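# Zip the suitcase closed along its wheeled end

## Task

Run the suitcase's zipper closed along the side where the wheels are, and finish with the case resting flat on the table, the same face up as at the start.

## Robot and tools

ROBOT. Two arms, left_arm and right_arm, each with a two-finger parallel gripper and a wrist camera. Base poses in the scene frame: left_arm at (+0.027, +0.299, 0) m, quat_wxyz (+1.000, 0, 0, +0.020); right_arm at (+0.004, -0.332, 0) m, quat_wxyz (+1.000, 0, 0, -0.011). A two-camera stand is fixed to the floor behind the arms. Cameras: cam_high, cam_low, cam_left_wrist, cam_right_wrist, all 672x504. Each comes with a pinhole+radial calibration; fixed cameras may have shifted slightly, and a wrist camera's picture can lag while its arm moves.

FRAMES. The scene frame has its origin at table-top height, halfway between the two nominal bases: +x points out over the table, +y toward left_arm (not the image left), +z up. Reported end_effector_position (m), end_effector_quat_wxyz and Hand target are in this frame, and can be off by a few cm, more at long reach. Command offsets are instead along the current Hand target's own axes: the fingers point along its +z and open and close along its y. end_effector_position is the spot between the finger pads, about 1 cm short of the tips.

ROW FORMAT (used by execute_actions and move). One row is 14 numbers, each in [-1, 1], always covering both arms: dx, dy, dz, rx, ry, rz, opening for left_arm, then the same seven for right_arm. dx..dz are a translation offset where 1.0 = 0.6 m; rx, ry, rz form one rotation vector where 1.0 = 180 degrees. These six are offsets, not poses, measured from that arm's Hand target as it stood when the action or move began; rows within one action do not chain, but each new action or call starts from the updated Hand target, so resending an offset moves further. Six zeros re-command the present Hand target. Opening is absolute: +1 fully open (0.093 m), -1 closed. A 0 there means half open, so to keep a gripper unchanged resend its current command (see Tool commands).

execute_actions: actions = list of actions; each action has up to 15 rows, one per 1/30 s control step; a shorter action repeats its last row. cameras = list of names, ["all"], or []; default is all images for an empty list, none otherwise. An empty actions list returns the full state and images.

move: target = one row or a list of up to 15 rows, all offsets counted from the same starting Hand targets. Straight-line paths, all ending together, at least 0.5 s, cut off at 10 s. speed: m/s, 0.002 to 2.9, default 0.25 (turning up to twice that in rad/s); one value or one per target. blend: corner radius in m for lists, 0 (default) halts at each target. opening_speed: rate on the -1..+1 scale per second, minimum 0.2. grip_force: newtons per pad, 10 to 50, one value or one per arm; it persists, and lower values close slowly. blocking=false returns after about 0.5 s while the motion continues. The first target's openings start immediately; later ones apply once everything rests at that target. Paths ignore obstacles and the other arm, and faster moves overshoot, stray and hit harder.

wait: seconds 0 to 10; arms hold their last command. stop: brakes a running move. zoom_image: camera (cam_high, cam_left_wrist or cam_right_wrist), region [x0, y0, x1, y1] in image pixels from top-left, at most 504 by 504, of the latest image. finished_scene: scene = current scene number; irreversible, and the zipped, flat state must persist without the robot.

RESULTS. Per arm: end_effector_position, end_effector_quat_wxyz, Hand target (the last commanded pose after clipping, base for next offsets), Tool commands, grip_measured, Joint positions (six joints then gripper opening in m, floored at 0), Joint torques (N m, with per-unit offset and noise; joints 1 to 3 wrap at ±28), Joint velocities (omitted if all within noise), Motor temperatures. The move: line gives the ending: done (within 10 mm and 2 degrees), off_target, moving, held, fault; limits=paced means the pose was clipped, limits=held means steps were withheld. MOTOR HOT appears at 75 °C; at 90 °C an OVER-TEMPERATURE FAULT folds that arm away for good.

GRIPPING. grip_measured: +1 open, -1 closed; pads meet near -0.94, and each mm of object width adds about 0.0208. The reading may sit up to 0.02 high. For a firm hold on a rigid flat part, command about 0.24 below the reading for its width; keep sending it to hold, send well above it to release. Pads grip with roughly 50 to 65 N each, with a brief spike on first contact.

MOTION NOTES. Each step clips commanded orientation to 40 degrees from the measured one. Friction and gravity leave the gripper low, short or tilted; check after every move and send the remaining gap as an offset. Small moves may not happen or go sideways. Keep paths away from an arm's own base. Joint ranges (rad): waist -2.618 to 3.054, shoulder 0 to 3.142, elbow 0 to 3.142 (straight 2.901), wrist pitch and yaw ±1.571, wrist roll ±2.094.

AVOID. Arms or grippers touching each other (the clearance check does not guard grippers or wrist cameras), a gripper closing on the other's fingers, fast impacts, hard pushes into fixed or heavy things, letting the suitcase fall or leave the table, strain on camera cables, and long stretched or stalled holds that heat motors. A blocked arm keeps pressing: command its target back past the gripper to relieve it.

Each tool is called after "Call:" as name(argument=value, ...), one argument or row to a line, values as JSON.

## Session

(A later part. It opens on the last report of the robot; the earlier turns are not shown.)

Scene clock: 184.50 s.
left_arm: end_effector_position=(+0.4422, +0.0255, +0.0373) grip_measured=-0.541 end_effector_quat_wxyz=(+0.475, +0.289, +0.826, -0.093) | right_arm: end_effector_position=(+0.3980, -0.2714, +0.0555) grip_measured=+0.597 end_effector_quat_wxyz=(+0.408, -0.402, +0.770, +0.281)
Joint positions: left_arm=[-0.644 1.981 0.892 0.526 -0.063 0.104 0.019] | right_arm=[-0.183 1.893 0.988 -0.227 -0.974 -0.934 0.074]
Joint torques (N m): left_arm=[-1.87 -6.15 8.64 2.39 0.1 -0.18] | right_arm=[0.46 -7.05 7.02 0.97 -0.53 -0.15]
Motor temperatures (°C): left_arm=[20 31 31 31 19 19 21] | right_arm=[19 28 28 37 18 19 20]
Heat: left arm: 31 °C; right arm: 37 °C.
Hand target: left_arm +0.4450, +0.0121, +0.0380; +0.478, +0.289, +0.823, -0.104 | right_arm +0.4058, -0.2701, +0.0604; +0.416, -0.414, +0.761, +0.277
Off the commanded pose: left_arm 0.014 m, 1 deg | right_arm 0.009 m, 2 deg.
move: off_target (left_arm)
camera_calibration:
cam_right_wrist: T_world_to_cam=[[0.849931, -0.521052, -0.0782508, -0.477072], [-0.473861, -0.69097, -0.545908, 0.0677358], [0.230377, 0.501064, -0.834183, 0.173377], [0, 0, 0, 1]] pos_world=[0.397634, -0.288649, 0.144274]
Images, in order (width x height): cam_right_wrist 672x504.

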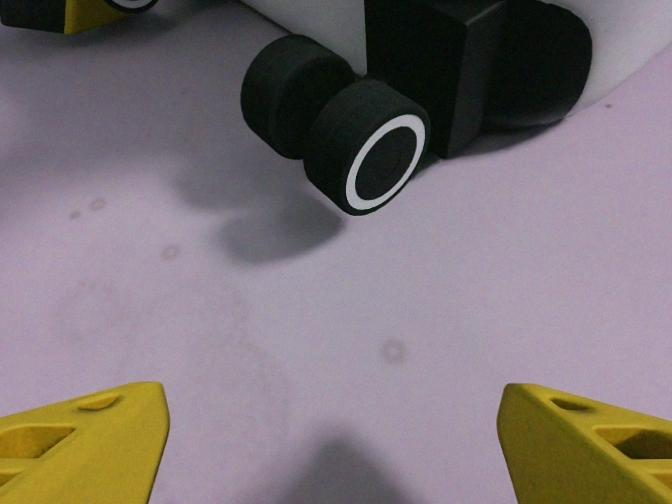

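Call:
move(
  target=[0,0,0,0,0,0,-0.6,-0.042,0.016,0.109,0.058,-0.005,0.033,0.6],
  speed=0.15,
  cameras=["cam_right_wrist"],
)

Scene clock: 195.27 s.
left_arm: end_effector_position=(+0.4422, +0.0255, +0.0373) grip_measured=-0.541 end_effector_quat_wxyz=(+0.475, +0.289, +0.826, -0.093) | right_arm: end_effector_position=(+0.4282, -0.2069, +0.0451) grip_measured=+0.597 end_effector_quat_wxyz=(+0.428, -0.330, +0.808, +0.234)
Joint positions: left_arm=[-0.644 1.981 0.892 0.526 -0.063 0.104 0.019] | right_arm=[0.062 1.893 0.857 0.286 -0.694 -0.424 0.074]
Joint torques (N m): left_arm=[-1.83 -6.22 8.44 2.42 0.09 -0.2] | right_arm=[0.25 -8.35 4.08 1.93 -0.31 0.05]
Heat: left arm: 31 °C; right arm: 36 °C.
Hand target: left_arm +0.4450, +0.0121, +0.0380; +0.478, +0.289, +0.823, -0.104 | right_arm +0.4319, -0.2052, +0.0500; +0.443, -0.332, +0.801, +0.231
Off the commanded pose: left_arm 0.014 m, 1 deg | right_arm 0.006 m, 2 deg.
move: off_target (left_arm)
camera_calibration:
cam_right_wrist: T_world_to_cam=[[0.735045, -0.674405, -0.0698985, -0.45293], [-0.59927, -0.597991, -0.532243, 0.19321], [0.317149, 0.43311, -0.843701, 0.0746401], [0, 0, 0, 1]] pos_world=[0.425037, -0.222248, 0.13415]
Images, in order (width x height): cam_right_wrist 672x504.

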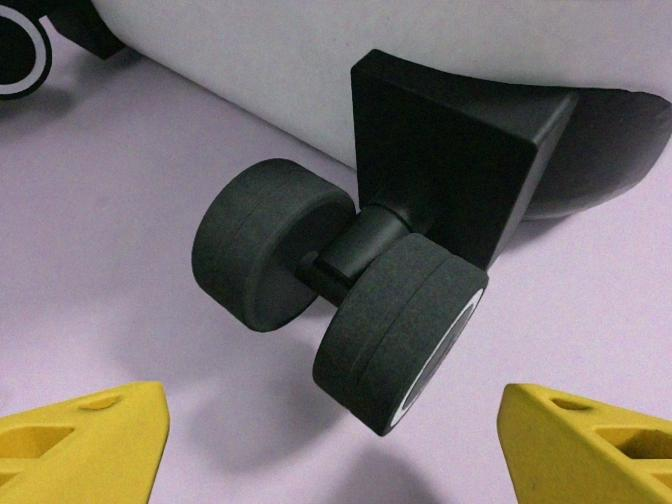

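Call:
move(
  target=[
    [0,0,0,0,0,0,-0.6,-0.012,0,0.053,0,0,0,0.6],
    [0,0,0,0,0,0,-0.6,-0.012,0,0.058,0,0,0,-0.3],
  ],
  speed=0.1,
  cameras=["cam_right_wrist"],
)

Scene clock: 204.17 s.
left_arm: end_effector_position=(+0.4428, +0.0268, +0.0370) grip_measured=-0.541 end_effector_quat_wxyz=(+0.475, +0.287, +0.827, -0.089) | right_arm: end_effector_position=(+0.4481, -0.1944, +0.0244) grip_measured=-0.295 end_effector_quat_wxyz=(+0.423, -0.318, +0.822, +0.212)
Joint positions: left_arm=[-0.644 1.981 0.892 0.524 -0.071 0.104 0.019] | right_arm=[0.117 1.991 0.912 0.349 -0.595 -0.371 0.031]
Joint torques (N m): left_arm=[-1.87 -6.24 8.66 2.42 0.15 -0.17] | right_arm=[1.39 -8.69 6.28 1.91 -0.71 0.08]
Heat: left arm: 32 °C; right arm: 38 °C.
Hand target: left_arm +0.4450, +0.0121, +0.0380; +0.478, +0.290, +0.823, -0.104 | right_arm +0.4540, -0.1797, +0.0387; +0.442, -0.332, +0.801, +0.231
Off the commanded pose: left_arm 0.015 m, 2 deg | right_arm 0.021 m, 4 deg.
move: off_target (left_arm, right_arm); target 2's new opening was sent with right_arm's hand 0.020 m and 3 deg from that target
camera_calibration:
cam_right_wrist: T_world_to_cam=[[0.702586, -0.709693, -0.0520415, -0.453306], [-0.631801, -0.588479, -0.5045, 0.217422], [0.327415, 0.387334, -0.861842, 0.0323775], [0, 0, 0, 1]] pos_world=[0.445253, -0.2063, 0.114003]
Images, in order (width x height): cam_right_wrist 672x504.

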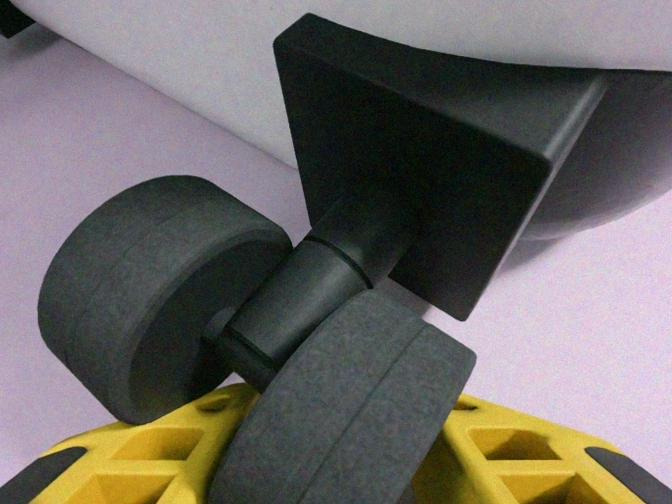

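Call:
move(
  target=[
    [0,0,0,0,0,0,0.6,0,0,0,0,0,0,-0.6],
    [0,0,-0.16,0,0,0,0.6,0,0,0,0,0,0,-0.6],
    [-0.028,0.147,-0.36,0.05,-0.12,0.03,0.3,0,0,0,0,0,0,-0.6],
  ],
  speed=0.25,
  cameras=["cam_left_wrist","cam_high"],
)

Scene clock: 215.73 s.
left_arm: end_effector_position=(+0.3481, +0.1733, +0.1750) grip_measured=+0.302 end_effector_quat_wxyz=(+0.599, +0.330, +0.702, -0.201) | right_arm: end_effector_position=(+0.4492, -0.1949, +0.0247) grip_measured=-0.561 end_effector_quat_wxyz=(+0.426, -0.323, +0.820, +0.205)
Joint positions: left_arm=[-0.097 1.149 0.387 0.496 0.69 0.288 0.06] | right_arm=[0.118 1.991 0.913 0.352 -0.589 -0.385 0.018]
Joint torques (N m): left_arm=[0.16 -2.81 5.53 2.54 0.29 0.15] | right_arm=[1.29 -8.59 6.23 1.87 -0.78 0.23]
Heat: left arm: 32 °C; right arm: 38 °C.
Hand target: left_arm +0.3452, +0.1739, +0.1742; +0.603, +0.340, +0.694, -0.198 | right_arm +0.4540, -0.1799, +0.0387; +0.442, -0.332, +0.801, +0.231
Off the commanded pose: left_arm 0.003 m, 2 deg | right_arm 0.021 m, 4 deg.
move: off_target (right_arm)
camera_calibration:
cam_left_wrist: T_world_to_cam=[[-0.700134, -0.702116, -0.129791, 0.389273], [-0.352367, 0.497862, -0.792446, 0.213711], [0.621007, -0.509085, -0.595973, 0.0638171], [0, 0, 0, 1]] pos_world=[0.308217, 0.199405, 0.257912]
Images, in order (width x height): cam_high 672x504, cam_left_wrist 672x504.

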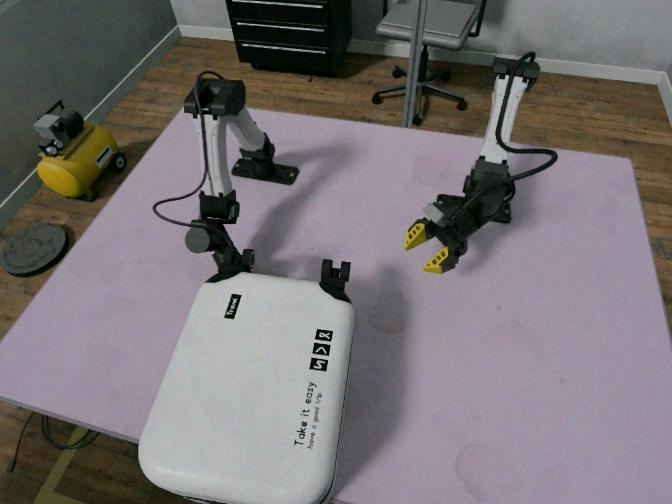

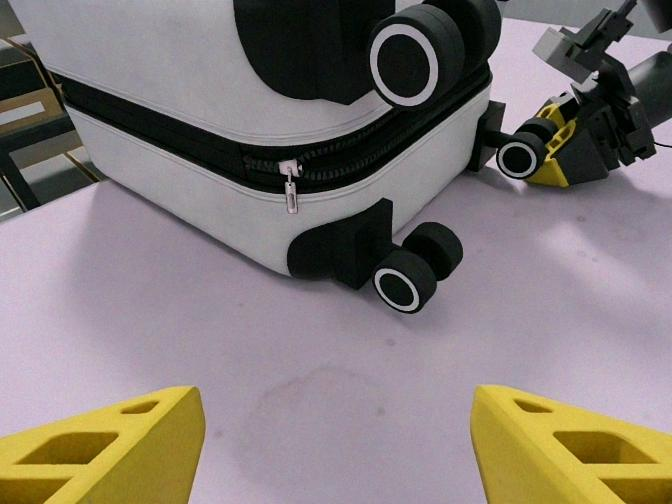

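Call:
move(
  target=[0.049,0.075,0.266,0.03,-0.144,-0.043,-0.3,0,0,0,0,0,0,-0.6],
  speed=0.2,
  cameras=["cam_left_wrist"],
)

Scene clock: 233.63 s.
left_arm: end_effector_position=(+0.4866, +0.1063, +0.1121) grip_measured=-0.298 end_effector_quat_wxyz=(+0.659, +0.281, +0.616, -0.329) | right_arm: end_effector_position=(+0.4492, -0.1949, +0.0247) grip_measured=-0.561 end_effector_quat_wxyz=(+0.426, -0.323, +0.820, +0.205)
Joint positions: left_arm=[-0.214 2.24 0.844 1.508 0.714 -0.108 0.031] | right_arm=[0.118 1.991 0.913 0.352 -0.589 -0.385 0.018]
Joint torques (N m): left_arm=[-0.98 -7.05 6.11 2.94 0.05 -0.03] | right_arm=[1.29 -8.62 6.27 1.87 -0.78 0.22]
Heat: left arm: 32 °C; right arm: 39 °C.
Hand target: left_arm +0.4882, +0.1027, +0.1209; +0.712, +0.267, +0.552, -0.341 | right_arm +0.4540, -0.1799, +0.0387; +0.442, -0.332, +0.801, +0.231
Off the commanded pose: left_arm 0.010 m, 10 deg | right_arm 0.021 m, 4 deg.
joint sent to its limit (left arm) — joint 4 (wrist pitch), upper limit. The joint targets are off in orientation, not in position.
move: off_target (left_arm, right_arm)
camera_calibration:
cam_left_wrist: T_world_to_cam=[[-0.77395, -0.632933, 0.0199308, 0.442762], [-0.234897, 0.257719, -0.937232, 0.230619], [0.588069, -0.730053, -0.348136, -0.081983], [0, 0, 0, 1]] pos_world=[0.445059, 0.160952, 0.178778]
Images, in order (width x height): cam_left_wrist 672x504.

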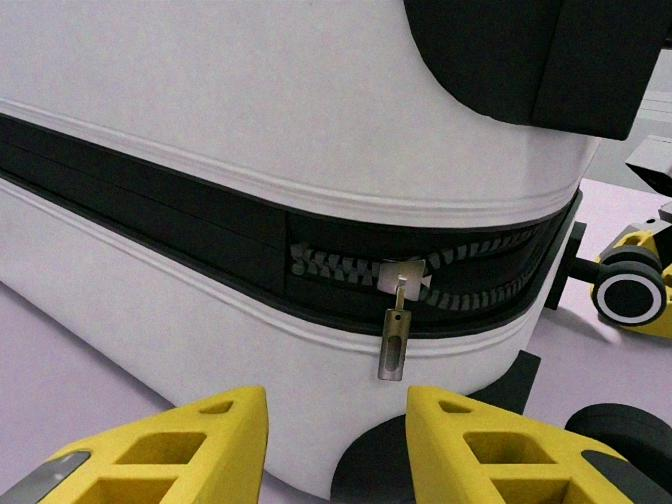

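Call:
move(
  target=[
    [0.015,-0.035,0.03,0,0,0,-0.3,0,0,0,0,0,0,-0.6],
    [0.033,-0.035,0.09,0,0,0,-0.3,0,0,0,0,0,0,-0.6],
  ],
  speed=0.1,
  cameras=["cam_left_wrist"],
)

Scene clock: 246.57 s.
left_arm: end_effector_position=(+0.5077, +0.0598, +0.1084) grip_measured=-0.299 end_effector_quat_wxyz=(+0.680, +0.273, +0.596, -0.328) | right_arm: end_effector_position=(+0.4538, -0.1995, +0.0245) grip_measured=-0.561 end_effector_quat_wxyz=(+0.431, -0.316, +0.824, +0.189)
Joint positions: left_arm=[-0.328 2.359 0.999 1.528 0.585 -0.113 0.031] | right_arm=[0.118 1.991 0.913 0.364 -0.553 -0.379 0.018]
Joint torques (N m): left_arm=[-2.81 -7.66 7.53 2.8 -0.09 -0.04] | right_arm=[1.37 -8.7 6.22 1.78 -1.13 0.17]
Motor temperatures (°C): left_arm=[20 30 29 33 19 19 21] | right_arm=[19 33 29 39 18 19 21]
Heat: left arm: 33 °C; right arm: 39 °C.
Hand target: left_arm +0.5076, +0.0450, +0.1150; +0.712, +0.267, +0.552, -0.341 | right_arm +0.4540, -0.1799, +0.0387; +0.442, -0.332, +0.801, +0.231
Off the commanded pose: left_arm 0.016 m, 7 deg | right_arm 0.024 m, 6 deg.
joint sent to its limit (left arm) — joint 4 (wrist pitch), upper limit. The joint targets are off in orientation, not in position.
move: off_target (left_arm, right_arm)
camera_calibration:
cam_left_wrist: T_world_to_cam=[[-0.765875, -0.642973, 0.00465783, 0.427843], [-0.193532, 0.223605, -0.955273, 0.227144], [0.613173, -0.732521, -0.295689, -0.147989], [0, 0, 0, 1]] pos_world=[0.462377, 0.115896, 0.171233]
Images, in order (width x height): cam_left_wrist 672x504.

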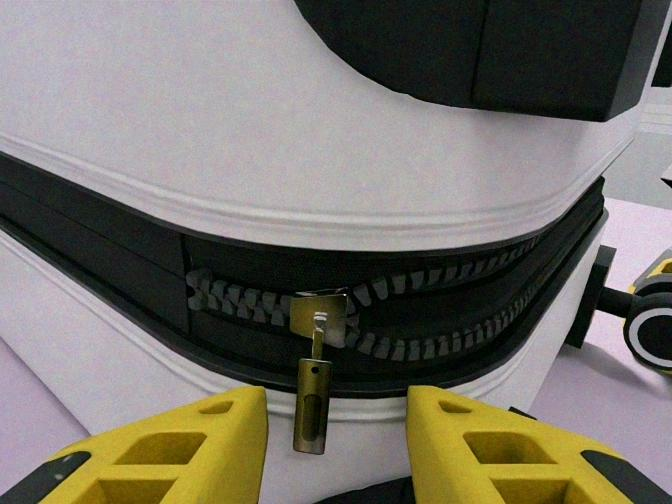

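Call:
move(
  target=[
    [0.0,0.008,0.03,0,0,0,-0.3,0,0,0,0,0,0,-0.6],
  ],
  speed=0.08,
  cameras=["cam_left_wrist"],
)

Scene clock: 251.33 s.
left_arm: end_effector_position=(+0.5215, +0.0521, +0.1084) grip_measured=-0.299 end_effector_quat_wxyz=(+0.687, +0.268, +0.588, -0.334) | right_arm: end_effector_position=(+0.4575, -0.2042, +0.0245) grip_measured=-0.561 end_effector_quat_wxyz=(+0.433, -0.306, +0.828, +0.179)
Joint positions: left_arm=[-0.337 2.412 1.082 1.529 0.574 -0.135 0.031] | right_arm=[0.115 1.991 0.913 0.373 -0.528 -0.368 0.018]
Joint torques (N m): left_arm=[-3.22 -8.18 8.51 2.74 -0.2 -0.01] | right_arm=[1.51 -8.85 6.13 1.72 -1.35 0.06]
Heat: left arm: 33 °C; right arm: 40 °C.
Hand target: left_arm +0.5222, +0.0343, +0.1193; +0.712, +0.267, +0.552, -0.341 | right_arm +0.4540, -0.1798, +0.0387; +0.442, -0.332, +0.801, +0.231
Off the commanded pose: left_arm 0.021 m, 5 deg | right_arm 0.028 m, 7 deg.
joint sent to its limit (left arm) — joint 4 (wrist pitch), upper limit. The joint targets still meet the commanded pose.
move: off_target (left_arm, right_arm)
camera_calibration:
cam_left_wrist: T_world_to_cam=[[-0.767267, -0.641238, 0.0107793, 0.433408], [-0.180732, 0.200066, -0.962969, 0.226983], [0.615335, -0.740802, -0.269396, -0.165604], [0, 0, 0, 1]] pos_world=[0.475465, 0.109826, 0.169293]
Images, in order (width x height): cam_left_wrist 672x504.

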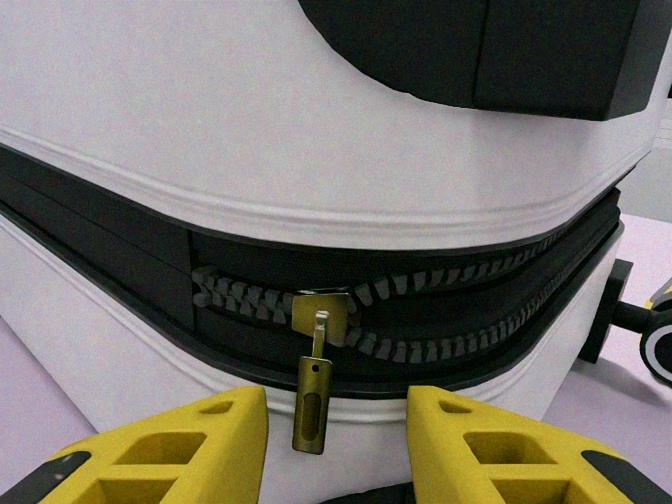

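Call:
move(
  target=[
    [0,0.008,-0.07,0,0,0,-0.3,0,0,0,0,0,0,-0.6],
    [-0.042,0.008,-0.07,0,0,0,-0.3,0,0,0,0,0,0,-0.6],
    [-0.042,0.008,-0.01,0,0,0,-0.3,0,0,0,0,0,0,-0.6],
  ],
  speed=0.1,
  cameras=["cam_left_wrist"],
)

Scene clock: 258.90 s.
left_arm: end_effector_position=(+0.5157, +0.0498, +0.1374) grip_measured=-0.299 end_effector_quat_wxyz=(+0.697, +0.271, +0.569, -0.343) | right_arm: end_effector_position=(+0.4576, -0.2044, +0.0245) grip_measured=-0.561 end_effector_quat_wxyz=(+0.433, -0.306, +0.829, +0.179)
Joint positions: left_arm=[-0.341 2.347 1.067 1.53 0.587 -0.154 0.031] | right_arm=[0.115 1.991 0.913 0.373 -0.526 -0.367 0.018]
Joint torques (N m): left_arm=[-1.11 -8.05 7.1 2.67 -0.16 -0.08] | right_arm=[1.52 -8.77 6.12 1.73 -1.36 0.04]
Heat: left arm: 33 °C; right arm: 39 °C.
Hand target: left_arm +0.5184, +0.0467, +0.1423; +0.712, +0.267, +0.552, -0.341 | right_arm +0.4540, -0.1798, +0.0387; +0.442, -0.332, +0.801, +0.231
Off the commanded pose: left_arm 0.006 m, 3 deg | right_arm 0.029 m, 7 deg.
joint sent to its limit (left arm) — joint 4 (wrist pitch), upper limit. The joint targets still meet the commanded pose.
move: off_target (left_arm, right_arm)
camera_calibration:
cam_left_wrist: T_world_to_cam=[[-0.780185, -0.625548, -0.000644769, 0.434703], [-0.143493, 0.179968, -0.97315, 0.237504], [0.608869, -0.759145, -0.23017, -0.157063], [0, 0, 0, 1]] pos_world=[0.468859, 0.109951, 0.195256]
Images, in order (width x height): cam_left_wrist 672x504.

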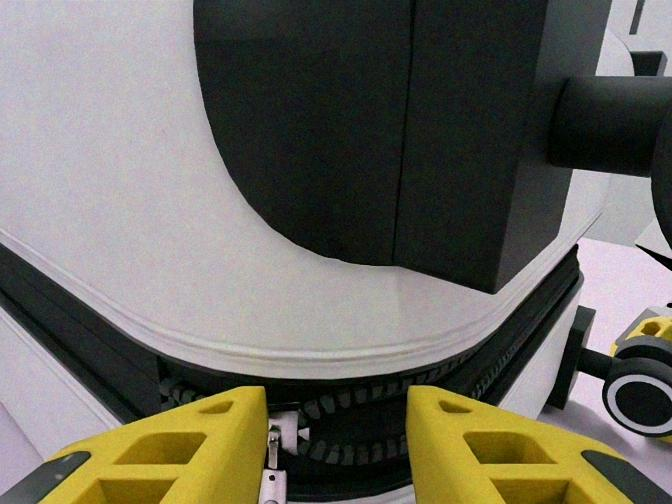

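Call:
move(
  target=[
    [0,0.022,-0.06,0,0,0,-0.3,0,0,0,0,0,0,-0.6],
    [0.03,0.022,-0.06,0,0,0,-0.3,0,0,0,0,0,0,-0.6],
    [0.03,0.022,0.0,0,0,0,-0.3,0,0,0,0,0,0,-0.6],
  ],
  speed=0.1,
  cameras=["cam_left_wrist"],
)

Scene clock: 265.37 s.
left_arm: end_effector_position=(+0.5285, +0.0532, +0.1235) grip_measured=-0.299 end_effector_quat_wxyz=(+0.695, +0.275, +0.569, -0.343) | right_arm: end_effector_position=(+0.4576, -0.2044, +0.0245) grip_measured=-0.561 end_effector_quat_wxyz=(+0.433, -0.306, +0.829, +0.179)
Joint positions: left_arm=[-0.322 2.414 1.131 1.531 0.612 -0.154 0.031] | right_arm=[0.115 1.991 0.913 0.373 -0.526 -0.367 0.018]
Joint torques (N m): left_arm=[-0.99 -8.13 6.75 2.64 -0.21 -0.04] | right_arm=[1.51 -8.84 6.15 1.74 -1.36 0.05]
Heat: left arm: 34 °C; right arm: 39 °C.
Hand target: left_arm +0.5315, +0.0515, +0.1249; +0.712, +0.267, +0.552, -0.341 | right_arm +0.4540, -0.1798, +0.0387; +0.442, -0.332, +0.801, +0.231
Off the commanded pose: left_arm 0.004 m, 3 deg | right_arm 0.029 m, 7 deg.
joint sent to its limit (left arm) — joint 4 (wrist pitch), upper limit. The joint targets still meet the commanded pose.
move: off_target (left_arm, right_arm)
camera_calibration:
cam_left_wrist: T_world_to_cam=[[-0.78343, -0.621459, -0.00519487, 0.448767], [-0.141961, 0.187085, -0.972032, 0.223826], [0.60505, -0.760781, -0.234791, -0.162823], [0, 0, 0, 1]] pos_world=[0.481868, 0.113143, 0.181668]
Images, in order (width x height): cam_left_wrist 672x504.

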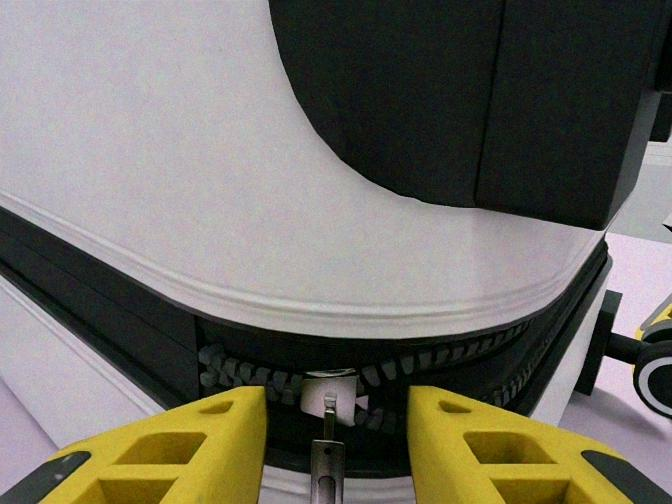

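Call:
move(
  target=[
    [0.022,0,0.0,0,0,0,-0.3,0,0,0,0,0,0,-0.6],
  ],
  speed=0.08,
  cameras=["cam_left_wrist"],
)

Scene clock: 271.40 s.
left_arm: end_effector_position=(+0.5302, +0.0526, +0.1223) grip_measured=-0.299 end_effector_quat_wxyz=(+0.699, +0.276, +0.564, -0.343) | right_arm: end_effector_position=(+0.4576, -0.2043, +0.0246) grip_measured=-0.561 end_effector_quat_wxyz=(+0.433, -0.306, +0.829, +0.179)
Joint positions: left_arm=[-0.322 2.431 1.147 1.546 0.613 -0.154 0.031] | right_arm=[0.115 1.991 0.913 0.373 -0.527 -0.367 0.018]
Joint torques (N m): left_arm=[-1.32 -6.9 6.72 2.43 -0.17 0.11] | right_arm=[1.51 -8.8 6.17 1.72 -1.35 0.07]
Heat: left arm: 34 °C; right arm: 39 °C.
Hand target: left_arm +0.5336, +0.0490, +0.1121; +0.712, +0.267, +0.552, -0.341 | right_arm +0.4540, -0.1799, +0.0387; +0.442, -0.332, +0.801, +0.231
Off the commanded pose: left_arm 0.011 m, 2 deg | right_arm 0.029 m, 7 deg.
joint sent to its limit (left arm) — joint 4 (wrist pitch), upper limit. The joint targets still meet the commanded pose.
move: off_target (left_arm, right_arm)
camera_calibration:
cam_left_wrist: T_world_to_cam=[[-0.783818, -0.620869, -0.0123285, 0.450827], [-0.130298, 0.183841, -0.974282, 0.217225], [0.607168, -0.762053, -0.224995, -0.166816], [0, 0, 0, 1]] pos_world=[0.482955, 0.112846, 0.179664]
Images, in order (width x height): cam_left_wrist 672x504.

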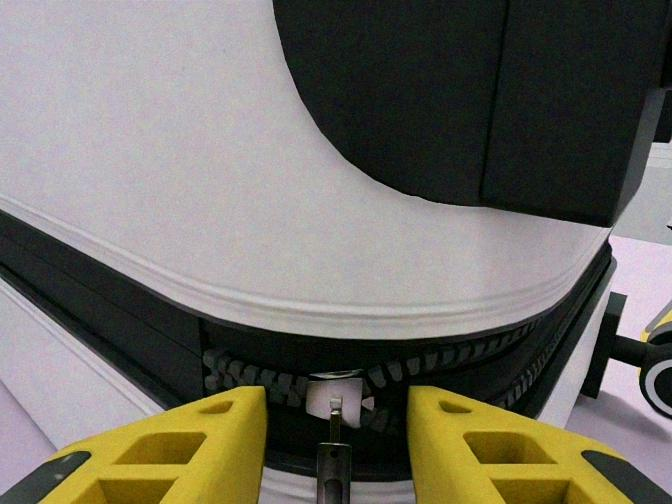

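Call:
move(
  target=[
    [0,0,0.0,0,0,0,-1,0,0,0,0,0,0,-0.6],
  ],
  speed=0.08,
  cameras=["cam_left_wrist"],
)

Scene clock: 275.77 s.
left_arm: end_effector_position=(+0.5304, +0.0517, +0.1221) grip_measured=-0.947 end_effector_quat_wxyz=(+0.698, +0.278, +0.563, -0.345) | right_arm: end_effector_position=(+0.4579, -0.2040, +0.0250) grip_measured=-0.561 end_effector_quat_wxyz=(+0.434, -0.306, +0.828, +0.179)
Joint positions: left_arm=[-0.322 2.435 1.153 1.546 0.619 -0.155 0] | right_arm=[0.115 1.991 0.914 0.374 -0.526 -0.365 0.018]
Joint torques (N m): left_arm=[-1.24 -7.13 6.26 2.47 -0.27 0.09] | right_arm=[1.47 -8.83 6.06 1.72 -1.35 0.03]
Heat: left arm: 34 °C; right arm: 39 °C.
Hand target: left_arm +0.5337, +0.0490, +0.1123; +0.712, +0.267, +0.552, -0.341 | right_arm +0.4540, -0.1798, +0.0388; +0.442, -0.332, +0.801, +0.231
Off the commanded pose: left_arm 0.011 m, 2 deg | right_arm 0.028 m, 7 deg.
joint sent to its limit (left arm) — joint 4 (wrist pitch), upper limit. The joint targets still meet the commanded pose.
move: off_target (left_arm, right_arm)
camera_calibration:
cam_left_wrist: T_world_to_cam=[[-0.787383, -0.61631, -0.0137852, 0.452323], [-0.127498, 0.184686, -0.974492, 0.215797], [0.603135, -0.765541, -0.223997, -0.165466], [0, 0, 0, 1]] pos_world=[0.483463, 0.112245, 0.179464]
Images, in order (width x height): cam_left_wrist 672x504.

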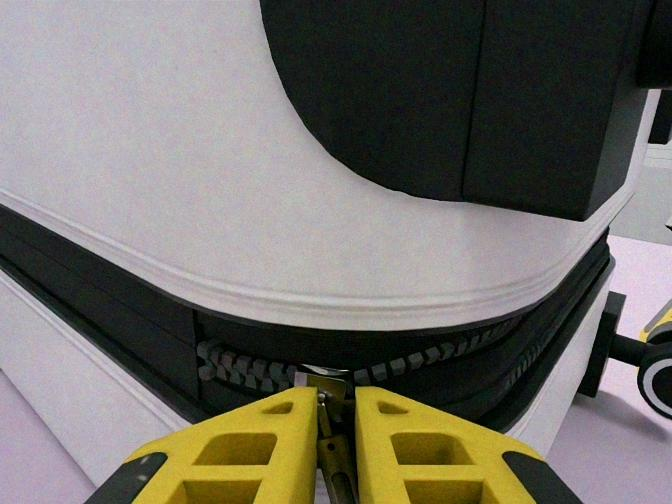

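Call:
move(
  target=[
    [0,-0.07,0.0,0,0,0,-1,0,0,0,0,0,0,-0.6],
  ],
  speed=0.08,
  cameras=["cam_left_wrist"],
)

Scene clock: 281.93 s.
left_arm: end_effector_position=(+0.5258, +0.0472, +0.1227) grip_measured=-0.947 end_effector_quat_wxyz=(+0.711, +0.239, +0.582, -0.315) | right_arm: end_effector_position=(+0.4581, -0.2052, +0.0248) grip_measured=-0.561 end_effector_quat_wxyz=(+0.434, -0.304, +0.829, +0.179)
Joint positions: left_arm=[-0.373 2.399 1.085 1.55 0.462 -0.134 0] | right_arm=[0.113 1.991 0.914 0.373 -0.526 -0.365 0.018]
Joint torques (N m): left_arm=[-3.92 -10.03 1.84 2.48 0.45 0.27] | right_arm=[1.73 -8.81 6.01 1.73 -1.35 0.03]
Motor temperatures (°C): left_arm=[20 35 29 33 19 19 21] | right_arm=[19 34 29 39 20 19 22]
Heat: left arm: 35 °C; right arm: 39 °C.
Hand target: left_arm +0.5009, +0.0227, +0.1121; +0.712, +0.267, +0.552, -0.341 | right_arm +0.4540, -0.1798, +0.0388; +0.442, -0.332, +0.801, +0.231
Off the commanded pose: left_arm 0.037 m, 6 deg | right_arm 0.029 m, 8 deg.
joint sent to its limit (left arm) — joint 4 (wrist pitch), upper limit. The joint targets are off in orientation, not in position.
move: off_target (left_arm, right_arm)
camera_calibration:
cam_left_wrist: T_world_to_cam=[[-0.718295, -0.695617, 0.0130303, 0.410103], [-0.16706, 0.154265, -0.973804, 0.238739], [0.675384, -0.701655, -0.227017, -0.206616], [0, 0, 0, 1]] pos_world=[0.474004, 0.103472, 0.180235]
Images, in order (width x height): cam_left_wrist 672x504.

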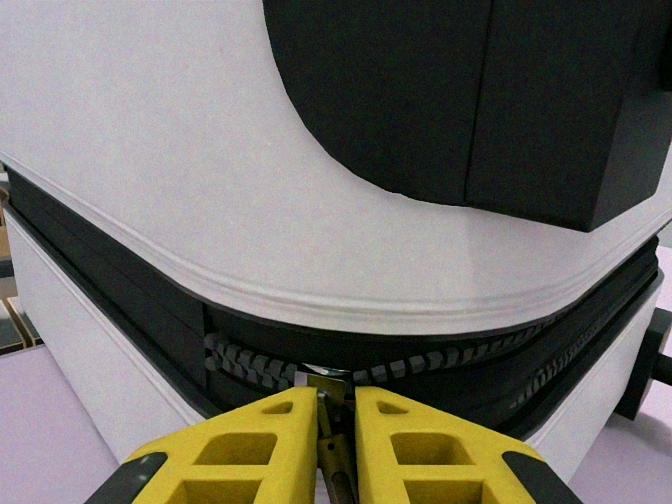

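Call:
move(
  target=[
    [0,-0.07,0.0,0,0,0,-1,0,0,0,0,0,0,-0.6],
  ],
  speed=0.08,
  cameras=["cam_left_wrist"],
)

Scene clock: 286.50 s.
left_arm: end_effector_position=(+0.5111, +0.0441, +0.1239) grip_measured=-0.947 end_effector_quat_wxyz=(+0.717, +0.205, +0.604, -0.281) | right_arm: end_effector_position=(+0.4585, -0.2098, +0.0248) grip_measured=-0.561 end_effector_quat_wxyz=(+0.434, -0.302, +0.830, +0.180)
Joint positions: left_arm=[-0.433 2.335 0.982 1.55 0.304 -0.106 0] | right_arm=[0.1 1.991 0.914 0.369 -0.536 -0.37 0.018]
Joint torques (N m): left_arm=[-6.16 -9.48 1.32 2.59 1.09 0.25] | right_arm=[2.82 -8.83 5.97 1.75 -1.29 0.06]
Heat: left arm: 35 °C; right arm: 39 °C.
Hand target: left_arm +0.4680, -0.0035, +0.1118; +0.712, +0.267, +0.552, -0.341 | right_arm +0.4541, -0.1798, +0.0388; +0.443, -0.332, +0.801, +0.231
Off the commanded pose: left_arm 0.065 m, 11 deg | right_arm 0.033 m, 8 deg.
joint sent to its limit (left arm) — joint 4 (wrist pitch), upper limit. The joint targets are off in position and orientation.
move: off_target (left_arm, right_arm)
camera_calibration:
cam_left_wrist: T_world_to_cam=[[-0.644373, -0.764064, 0.0314545, 0.360194], [-0.20994, 0.137201, -0.96804, 0.259926], [0.735329, -0.630382, -0.248816, -0.229681], [0, 0, 0, 1]] pos_world=[0.455559, 0.0947627, 0.183141]
Images, in order (width x height): cam_left_wrist 672x504.

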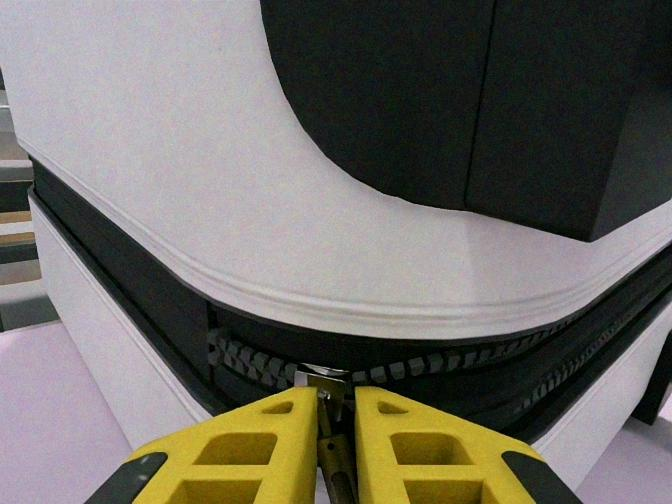

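Call:
move(
  target=[
    [0.021,-0.03,0.08,-0.08,0,0,-1,0,0,0,0,0,0,-0.6],
  ],
  speed=0.08,
  cameras=["cam_left_wrist","cam_high"],
)

Scene clock: 297.67 s.
left_arm: end_effector_position=(+0.5179, +0.0288, +0.1260) grip_measured=-0.947 end_effector_quat_wxyz=(+0.757, +0.079, +0.622, -0.186) | right_arm: end_effector_position=(+0.4630, -0.2208, +0.0244) grip_measured=-0.565 end_effector_quat_wxyz=(+0.437, -0.292, +0.834, +0.164)
Joint positions: left_arm=[-0.599 2.37 1.037 1.552 -0.187 -0.073 0] | right_arm=[0.083 1.991 0.914 0.375 -0.512 -0.371 0.018]
Joint torques (N m): left_arm=[-8.5 -5.91 6.6 2.57 1.49 0.11] | right_arm=[4.22 -9.01 5.87 1.71 -1.51 0.07]
Heat: left arm: 37 °C; right arm: 39 °C.
Hand target: left_arm +0.4850, -0.0535, +0.1115; +0.740, +0.176, +0.591, -0.269 | right_arm +0.4540, -0.1797, +0.0388; +0.442, -0.332, +0.801, +0.231
Off the commanded pose: left_arm 0.090 m, 15 deg | right_arm 0.044 m, 10 deg.
joint sent to its limit (left arm) — joint 4 (wrist pitch), upper limit. The joint targets are off in position, not in orientation.
move: off_target (left_arm, right_arm)
camera_calibration:
cam_left_wrist: T_world_to_cam=[[-0.37107, -0.923405, 0.0981328, 0.207456], [-0.241267, -0.00617812, -0.970439, 0.286066], [0.896715, -0.383777, -0.220495, -0.338024], [0, 0, 0, 1]] pos_world=[0.44911, 0.0636071, 0.182719]
Images, in order (width x height): cam_high 672x504, cam_left_wrist 672x504.

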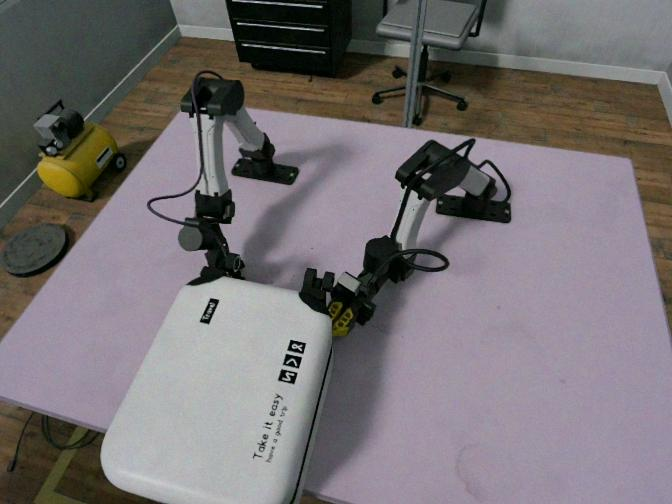

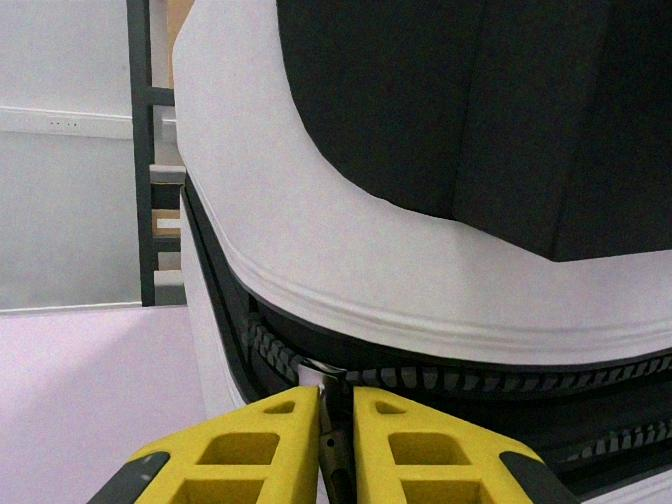

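Call:
move(
  target=[
    [0.015,-0.043,0.04,-0.03,0,0,-1,-0.027,0.056,0.055,0,0,0,-0.6],
  ],
  speed=0.06,
  cameras=["cam_left_wrist","cam_right_wrist"],
)

Scene clock: 305.97 s.
left_arm: end_effector_position=(+0.5302, +0.0325, +0.1247) grip_measured=-0.980 end_effector_quat_wxyz=(+0.771, -0.011, +0.619, -0.149) | right_arm: end_effector_position=(+0.4691, -0.2117, +0.0241) grip_measured=-0.573 end_effector_quat_wxyz=(+0.440, -0.268, +0.846, +0.136)
Joint positions: left_arm=[-0.649 2.43 1.136 1.551 -0.421 -0.101 0] | right_arm=[0.139 1.991 0.914 0.405 -0.394 -0.304 0.018]
Joint torques (N m): left_arm=[-12.37 -6.22 6.6 2.45 1.89 0.64] | right_arm=[10.55 -8.43 6.28 1.9 -1.66 0.29]
Heat: left arm: 35 °C; right arm: 39 °C.
Hand target: left_arm +0.4895, -0.0895, +0.1100; +0.748, +0.141, +0.603, -0.241 | right_arm +0.4539, -0.1299, +0.0387; +0.443, -0.332, +0.801, +0.231
Off the commanded pose: left_arm 0.129 m, 21 deg | right_arm 0.084 m, 14 deg.
joint sent to its limit (left arm) — joint 4 (wrist pitch), upper limit. The joint targets are off in position, not in orientation.
move: off_target (left_arm, right_arm)
camera_calibration:
cam_left_wrist: T_world_to_cam=[[-0.207556, -0.960017, 0.187851, 0.118957], [-0.235414, -0.137369, -0.962138, 0.287918], [0.949474, -0.24392, -0.197489, -0.383324], [0, 0, 0, 1]] pos_world=[0.456427, 0.0602515, 0.178968]
cam_right_wrist: T_world_to_cam=[[0.572491, -0.819282, 0.0321071, -0.44458], [-0.709018, -0.514347, -0.482431, 0.271677], [0.411761, 0.253423, -0.875345, -0.0356775], [0, 0, 0, 1]] pos_world=[0.461832, -0.215459, 0.114109]
Images, in order (width x height): cam_left_wrist 672x504, cam_right_wrist 672x504.

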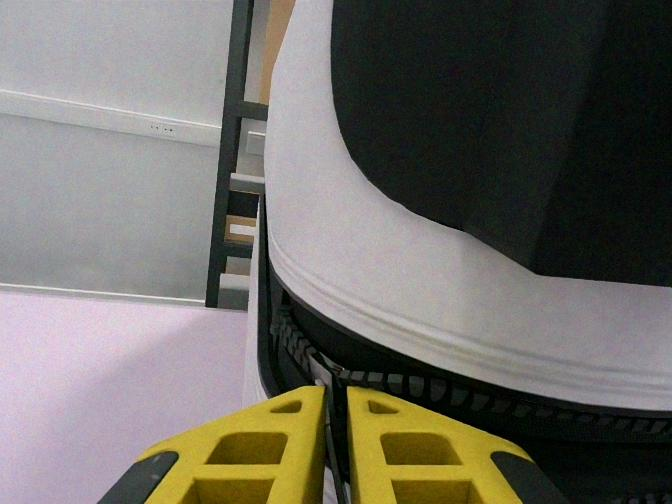

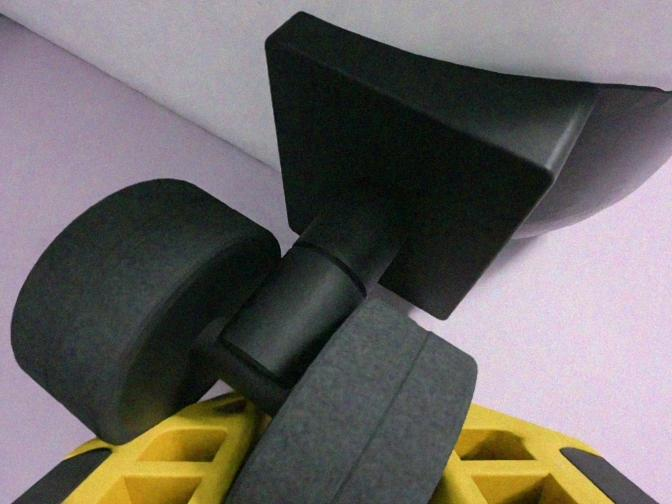

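Call:
move(
  target=[
    [-0.045,0.206,-0.039,0,0,0,-1,0.055,-0.112,-0.065,0,0,0,-0.6],
    [-0.045,0.206,-0.039,0,0,0,-0.3,0.055,-0.112,-0.065,0,0,0,-0.6],
    [-0.045,0.206,-0.1,-0.1,0,0,-0.3,0.055,-0.112,-0.065,0,0,0,-0.6],
    [-0.02,0.206,-0.16,-0.1,0,0,-0.3,0.055,-0.112,-0.065,0,0,0,-0.6],
  ],
  speed=0.1,
  cameras=["cam_left_wrist","cam_high"],
)

Scene clock: 321.37 s.
left_arm: end_effector_position=(+0.4757, +0.0622, +0.0686) grip_measured=-0.302 end_effector_quat_wxyz=(+0.700, +0.042, +0.701, -0.126) | right_arm: end_effector_position=(+0.4746, -0.2239, +0.0250) grip_measured=-0.576 end_effector_quat_wxyz=(+0.451, -0.311, +0.814, +0.194)
Joint positions: left_arm=[-0.645 2.319 0.8 1.533 -0.367 -0.113 0.031] | right_arm=[0.042 2.053 0.971 0.39 -0.624 -0.41 0.018]
Joint torques (N m): left_arm=[-1.17 -11.6 2.8 2.86 -0.21 -0.13] | right_arm=[0.05 -7.86 6.11 1.36 -1.11 -0.19]
Motor temperatures (°C): left_arm=[27 36 28 34 22 19 21] | right_arm=[22 34 30 41 21 19 22]
Heat: left arm: 36 °C; right arm: 41 °C.
Hand target: left_arm +0.4731, +0.0651, +0.0893; +0.761, +0.022, +0.633, -0.144 | right_arm +0.4689, -0.2119, +0.0249; +0.443, -0.332, +0.800, +0.230
Off the commanded pose: left_arm 0.021 m, 11 deg | right_arm 0.013 m, 5 deg.
joint sent to its limit (left arm) — joint 4 (wrist pitch), upper limit. The joint targets are off in orientation, not in position.
move: off_target (left_arm, right_arm)
camera_calibration:
cam_left_wrist: T_world_to_cam=[[-0.228873, -0.96808, 0.102166, 0.163218], [-0.424777, 0.00488672, -0.905285, 0.302593], [0.875889, -0.250593, -0.412337, -0.28523], [0, 0, 0, 1]] pos_world=[0.415721, 0.0850528, 0.139647]
Images, in order (width x height): cam_high 672x504, cam_left_wrist 672x504.

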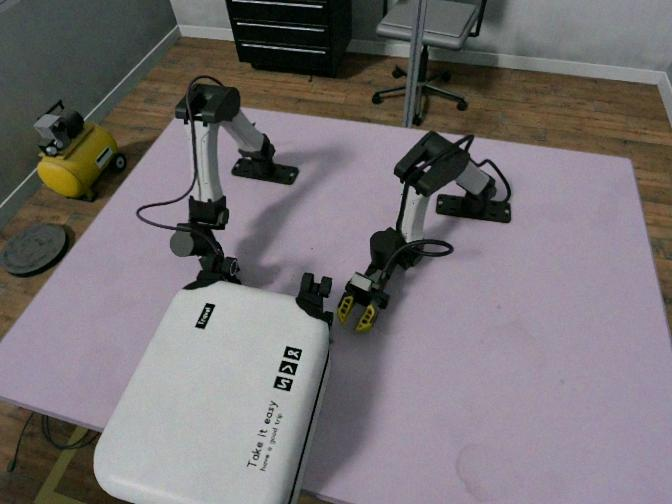

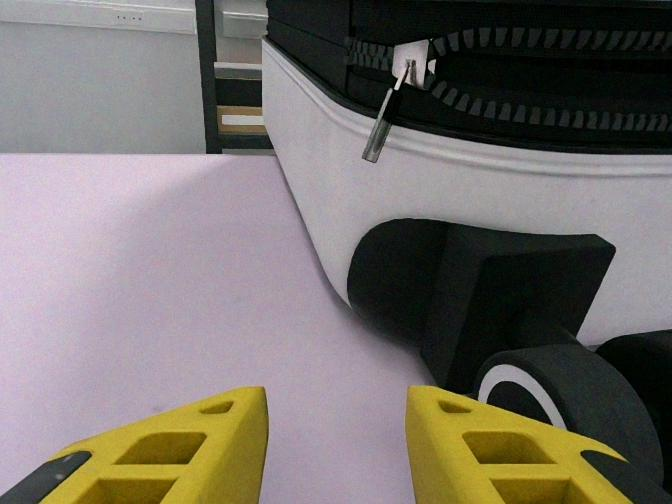

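Call:
move(
  target=[-0.07,0.057,-0.035,0.18,-0.02,0.045,-0.3,0,0,0,0,0,0,-0.6],
  speed=0.2,
  cameras=["cam_left_wrist"],
)

Scene clock: 334.17 s.
left_arm: end_effector_position=(+0.4526, +0.1090, +0.0969) grip_measured=-0.302 end_effector_quat_wxyz=(+0.666, +0.296, +0.635, -0.257) | right_arm: end_effector_position=(+0.4746, -0.2239, +0.0250) grip_measured=-0.576 end_effector_quat_wxyz=(+0.451, -0.311, +0.814, +0.194)
Joint positions: left_arm=[-0.258 2.161 0.653 1.532 0.587 0.055 0.031] | right_arm=[0.042 2.053 0.971 0.39 -0.624 -0.41 0.018]
Joint torques (N m): left_arm=[0.09 -10.37 4.83 2.82 0.19 0.17] | right_arm=[0.02 -7.88 6.06 1.37 -1.08 -0.18]
Heat: left arm: 39 °C; right arm: 39 °C.
Hand target: left_arm +0.4548, +0.1105, +0.1208; +0.752, +0.273, +0.541, -0.261 | right_arm +0.4689, -0.2119, +0.0249; +0.443, -0.332, +0.800, +0.230
Off the commanded pose: left_arm 0.024 m, 15 deg | right_arm 0.013 m, 5 deg.
joint sent to its limit (left arm) — joint 4 (wrist pitch), upper limit. The joint targets are off in orientation, not in position.
move: off_target (left_arm, right_arm)
camera_calibration:
cam_left_wrist: T_world_to_cam=[[-0.712296, -0.696978, -0.0828061, 0.407519], [-0.231113, 0.344303, -0.909968, 0.193954], [0.662738, -0.629029, -0.406326, -0.10452], [0, 0, 0, 1]] pos_world=[0.404369, 0.151506, 0.167768]
Images, in order (width x height): cam_left_wrist 672x504.

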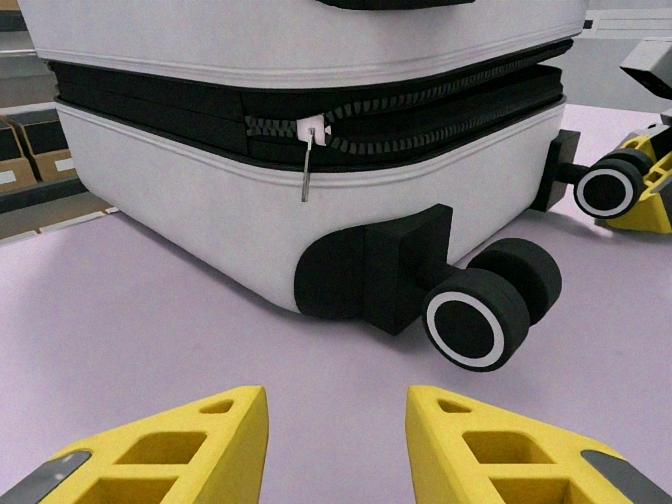

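Call:
move(
  target=[0.01,-0.005,0.113,0,0,-0.03,-0.3,0,0,0,0,0,0,-0.6],
  speed=0.15,
  cameras=["cam_left_wrist"],
)

Scene clock: 344.93 s.
left_arm: end_effector_position=(+0.4961, +0.0620, +0.1284) grip_measured=-0.302 end_effector_quat_wxyz=(+0.701, +0.266, +0.594, -0.292) | right_arm: end_effector_position=(+0.4746, -0.2239, +0.0250) grip_measured=-0.576 end_effector_quat_wxyz=(+0.451, -0.311, +0.814, +0.194)
Joint positions: left_arm=[-0.355 2.266 0.911 1.53 0.495 -0.058 0.031] | right_arm=[0.042 2.053 0.971 0.39 -0.624 -0.41 0.018]
Joint torques (N m): left_arm=[-0.96 -7.25 6.31 2.78 -0.16 0] | right_arm=[0.08 -7.87 6.11 1.37 -1.1 -0.18]
Heat: left arm: 40 °C; right arm: 39 °C.
Hand target: left_arm +0.4998, +0.0608, +0.1327; +0.738, +0.247, +0.553, -0.297 | right_arm +0.4689, -0.2119, +0.0249; +0.443, -0.332, +0.800, +0.230
Off the commanded pose: left_arm 0.006 m, 7 deg | right_arm 0.013 m, 5 deg.
joint sent to its limit (left arm) — joint 4 (wrist pitch), upper limit. The joint targets are off in orientation, not in position.
move: off_target (left_arm, right_arm)
camera_calibration:
cam_left_wrist: T_world_to_cam=[[-0.719035, -0.693802, -0.0403246, 0.406011], [-0.167836, 0.229661, -0.95869, 0.230777], [0.674403, -0.682564, -0.28158, -0.168501], [0, 0, 0, 1]] pos_world=[0.444307, 0.113678, 0.19017]
Images, in order (width x height): cam_left_wrist 672x504.

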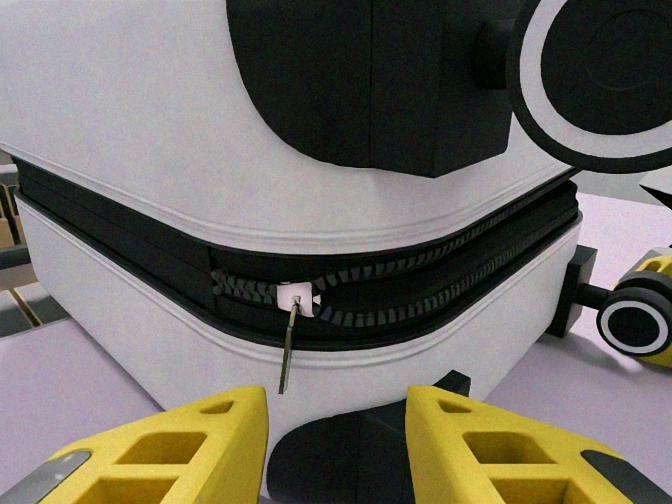

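Call:
move(
  target=[
    [0.0,0.023,0.01,0,0,0,-0.3,0,0,0,0,0,0,-0.6],
    [0.0,0.023,0.045,0,0,0,-0.3,0,0,0,0,0,0,-0.6],
  ],
  speed=0.1,
  cameras=["cam_left_wrist"],
)

Scene clock: 351.83 s.
left_arm: end_effector_position=(+0.5245, +0.0528, +0.1365) grip_measured=-0.302 end_effector_quat_wxyz=(+0.720, +0.255, +0.572, -0.299) | right_arm: end_effector_position=(+0.4746, -0.2239, +0.0250) grip_measured=-0.576 end_effector_quat_wxyz=(+0.451, -0.311, +0.814, +0.194)
Joint positions: left_arm=[-0.358 2.353 1.068 1.53 0.482 -0.089 0.031] | right_arm=[0.042 2.053 0.971 0.39 -0.624 -0.41 0.018]
Joint torques (N m): left_arm=[-0.88 -7.91 6.94 2.69 -0.14 0.02] | right_arm=[0.09 -7.9 6.02 1.36 -1.11 -0.19]
Heat: left arm: 40 °C; right arm: 38 °C.
Hand target: left_arm +0.5277, +0.0517, +0.1404; +0.738, +0.247, +0.553, -0.297 | right_arm +0.4689, -0.2119, +0.0249; +0.443, -0.332, +0.800, +0.230
Off the commanded pose: left_arm 0.005 m, 3 deg | right_arm 0.013 m, 5 deg.
joint sent to its limit (left arm) — joint 4 (wrist pitch), upper limit. The joint targets still meet the commanded pose.
move: off_target (left_arm, right_arm)
camera_calibration:
cam_left_wrist: T_world_to_cam=[[-0.71491, -0.698102, -0.0394692, 0.418334], [-0.127243, 0.185397, -0.974391, 0.228619], [0.687541, -0.691579, -0.221371, -0.206369], [0, 0, 0, 1]] pos_world=[0.470048, 0.106934, 0.193592]
Images, in order (width x height): cam_left_wrist 672x504.

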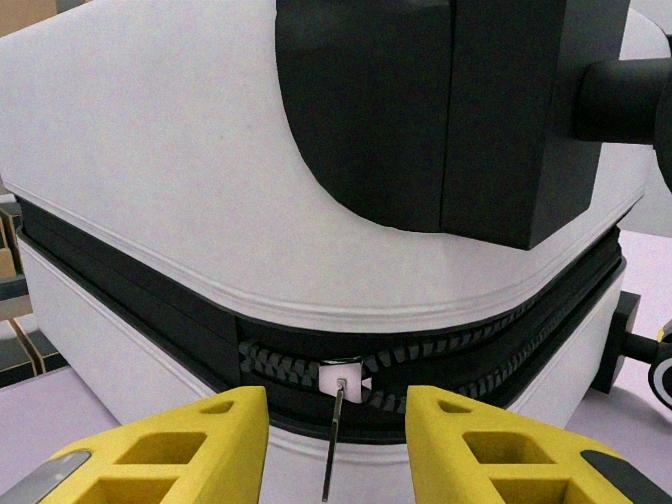

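Call:
move(
  target=[
    [0.035,0,-0.01,0,0,0,-0.3,0,0,0,0,0,0,-0.6],
  ],
  speed=0.1,
  cameras=["cam_left_wrist"],
)

Scene clock: 358.23 s.
left_arm: end_effector_position=(+0.5251, +0.0527, +0.1138) grip_measured=-0.302 end_effector_quat_wxyz=(+0.706, +0.254, +0.589, -0.300) | right_arm: end_effector_position=(+0.4746, -0.2239, +0.0250) grip_measured=-0.576 end_effector_quat_wxyz=(+0.451, -0.311, +0.814, +0.194)
Joint positions: left_arm=[-0.358 2.396 1.068 1.53 0.482 -0.089 0.031] | right_arm=[0.042 2.053 0.971 0.39 -0.624 -0.41 0.018]
Joint torques (N m): left_arm=[-0.64 -8.17 6.78 2.75 -0.06 0.11] | right_arm=[0.13 -7.9 6.09 1.37 -1.09 -0.17]
Heat: left arm: 39 °C; right arm: 38 °C.
Hand target: left_arm +0.5281, +0.0523, +0.1184; +0.738, +0.247, +0.553, -0.297 | right_arm +0.4689, -0.2119, +0.0249; +0.443, -0.332, +0.800, +0.230
Off the commanded pose: left_arm 0.006 m, 6 deg | right_arm 0.013 m, 5 deg.
joint sent to its limit (left arm) — joint 4 (wrist pitch), upper limit. The joint targets are off in orientation, not in position.
move: off_target (left_arm, right_arm)
camera_calibration:
cam_left_wrist: T_world_to_cam=[[-0.715858, -0.697982, -0.0191728, 0.41593], [-0.167284, 0.198098, -0.965802, 0.225994], [0.677911, -0.68817, -0.258571, -0.202748], [0, 0, 0, 1]] pos_world=[0.472997, 0.106018, 0.173815]
Images, in order (width x height): cam_left_wrist 672x504.

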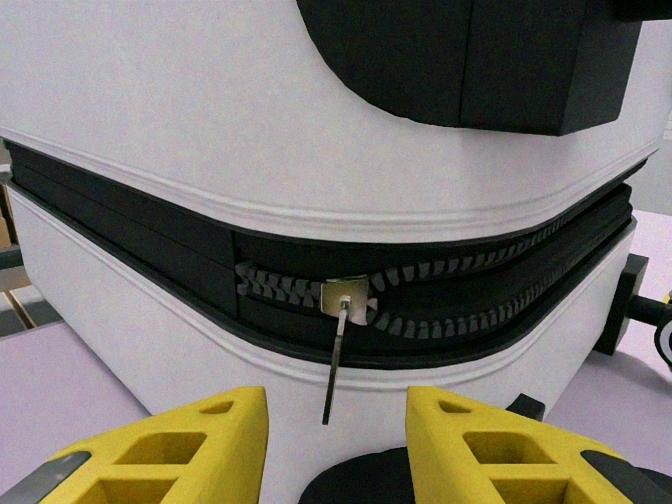

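Call:
move(
  target=[
    [-0.01,0,0.022,0,0,0,-0.3,0,0,0,0,0,0,-0.6],
  ],
  speed=0.1,
  cameras=["cam_left_wrist"],
)

Scene clock: 362.27 s.
left_arm: end_effector_position=(+0.5334, +0.0465, +0.1247) grip_measured=-0.302 end_effector_quat_wxyz=(+0.719, +0.254, +0.573, -0.299) | right_arm: end_effector_position=(+0.4746, -0.2239, +0.0250) grip_measured=-0.576 end_effector_quat_wxyz=(+0.451, -0.311, +0.814, +0.194)
Joint positions: left_arm=[-0.367 2.412 1.124 1.53 0.473 -0.089 0.031] | right_arm=[0.042 2.053 0.971 0.39 -0.624 -0.41 0.018]
Joint torques (N m): left_arm=[-0.92 -8.2 6.75 2.73 -0.11 0.01] | right_arm=[0.09 -7.91 6.12 1.37 -1.11 -0.18]
Heat: left arm: 39 °C; right arm: 38 °C.
Hand target: left_arm +0.5358, +0.0443, +0.1279; +0.738, +0.247, +0.553, -0.297 | right_arm +0.4689, -0.2119, +0.0249; +0.443, -0.332, +0.800, +0.230
Off the commanded pose: left_arm 0.004 m, 3 deg | right_arm 0.013 m, 5 deg.
joint sent to its limit (left arm) — joint 4 (wrist pitch), upper limit. The joint targets still meet the commanded pose.
move: off_target (left_arm, right_arm)
camera_calibration:
cam_left_wrist: T_world_to_cam=[[-0.714475, -0.69873, -0.0360836, 0.41915], [-0.13043, 0.183683, -0.974294, 0.221211], [0.687396, -0.691402, -0.222373, -0.219271], [0, 0, 0, 1]] pos_world=[0.47905, 0.100636, 0.181889]
Images, in order (width x height): cam_left_wrist 672x504.

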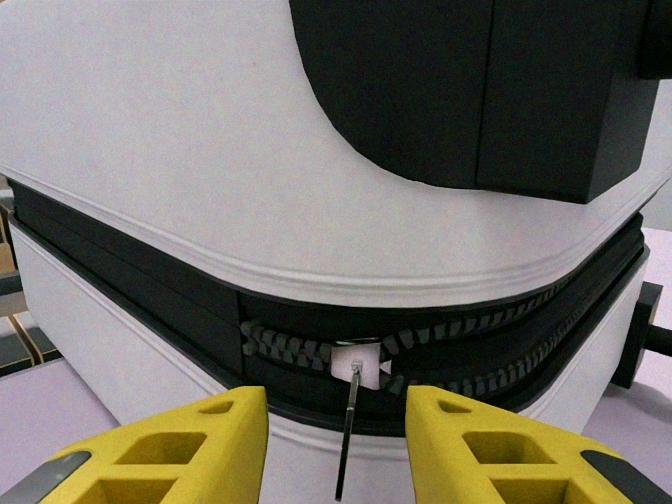

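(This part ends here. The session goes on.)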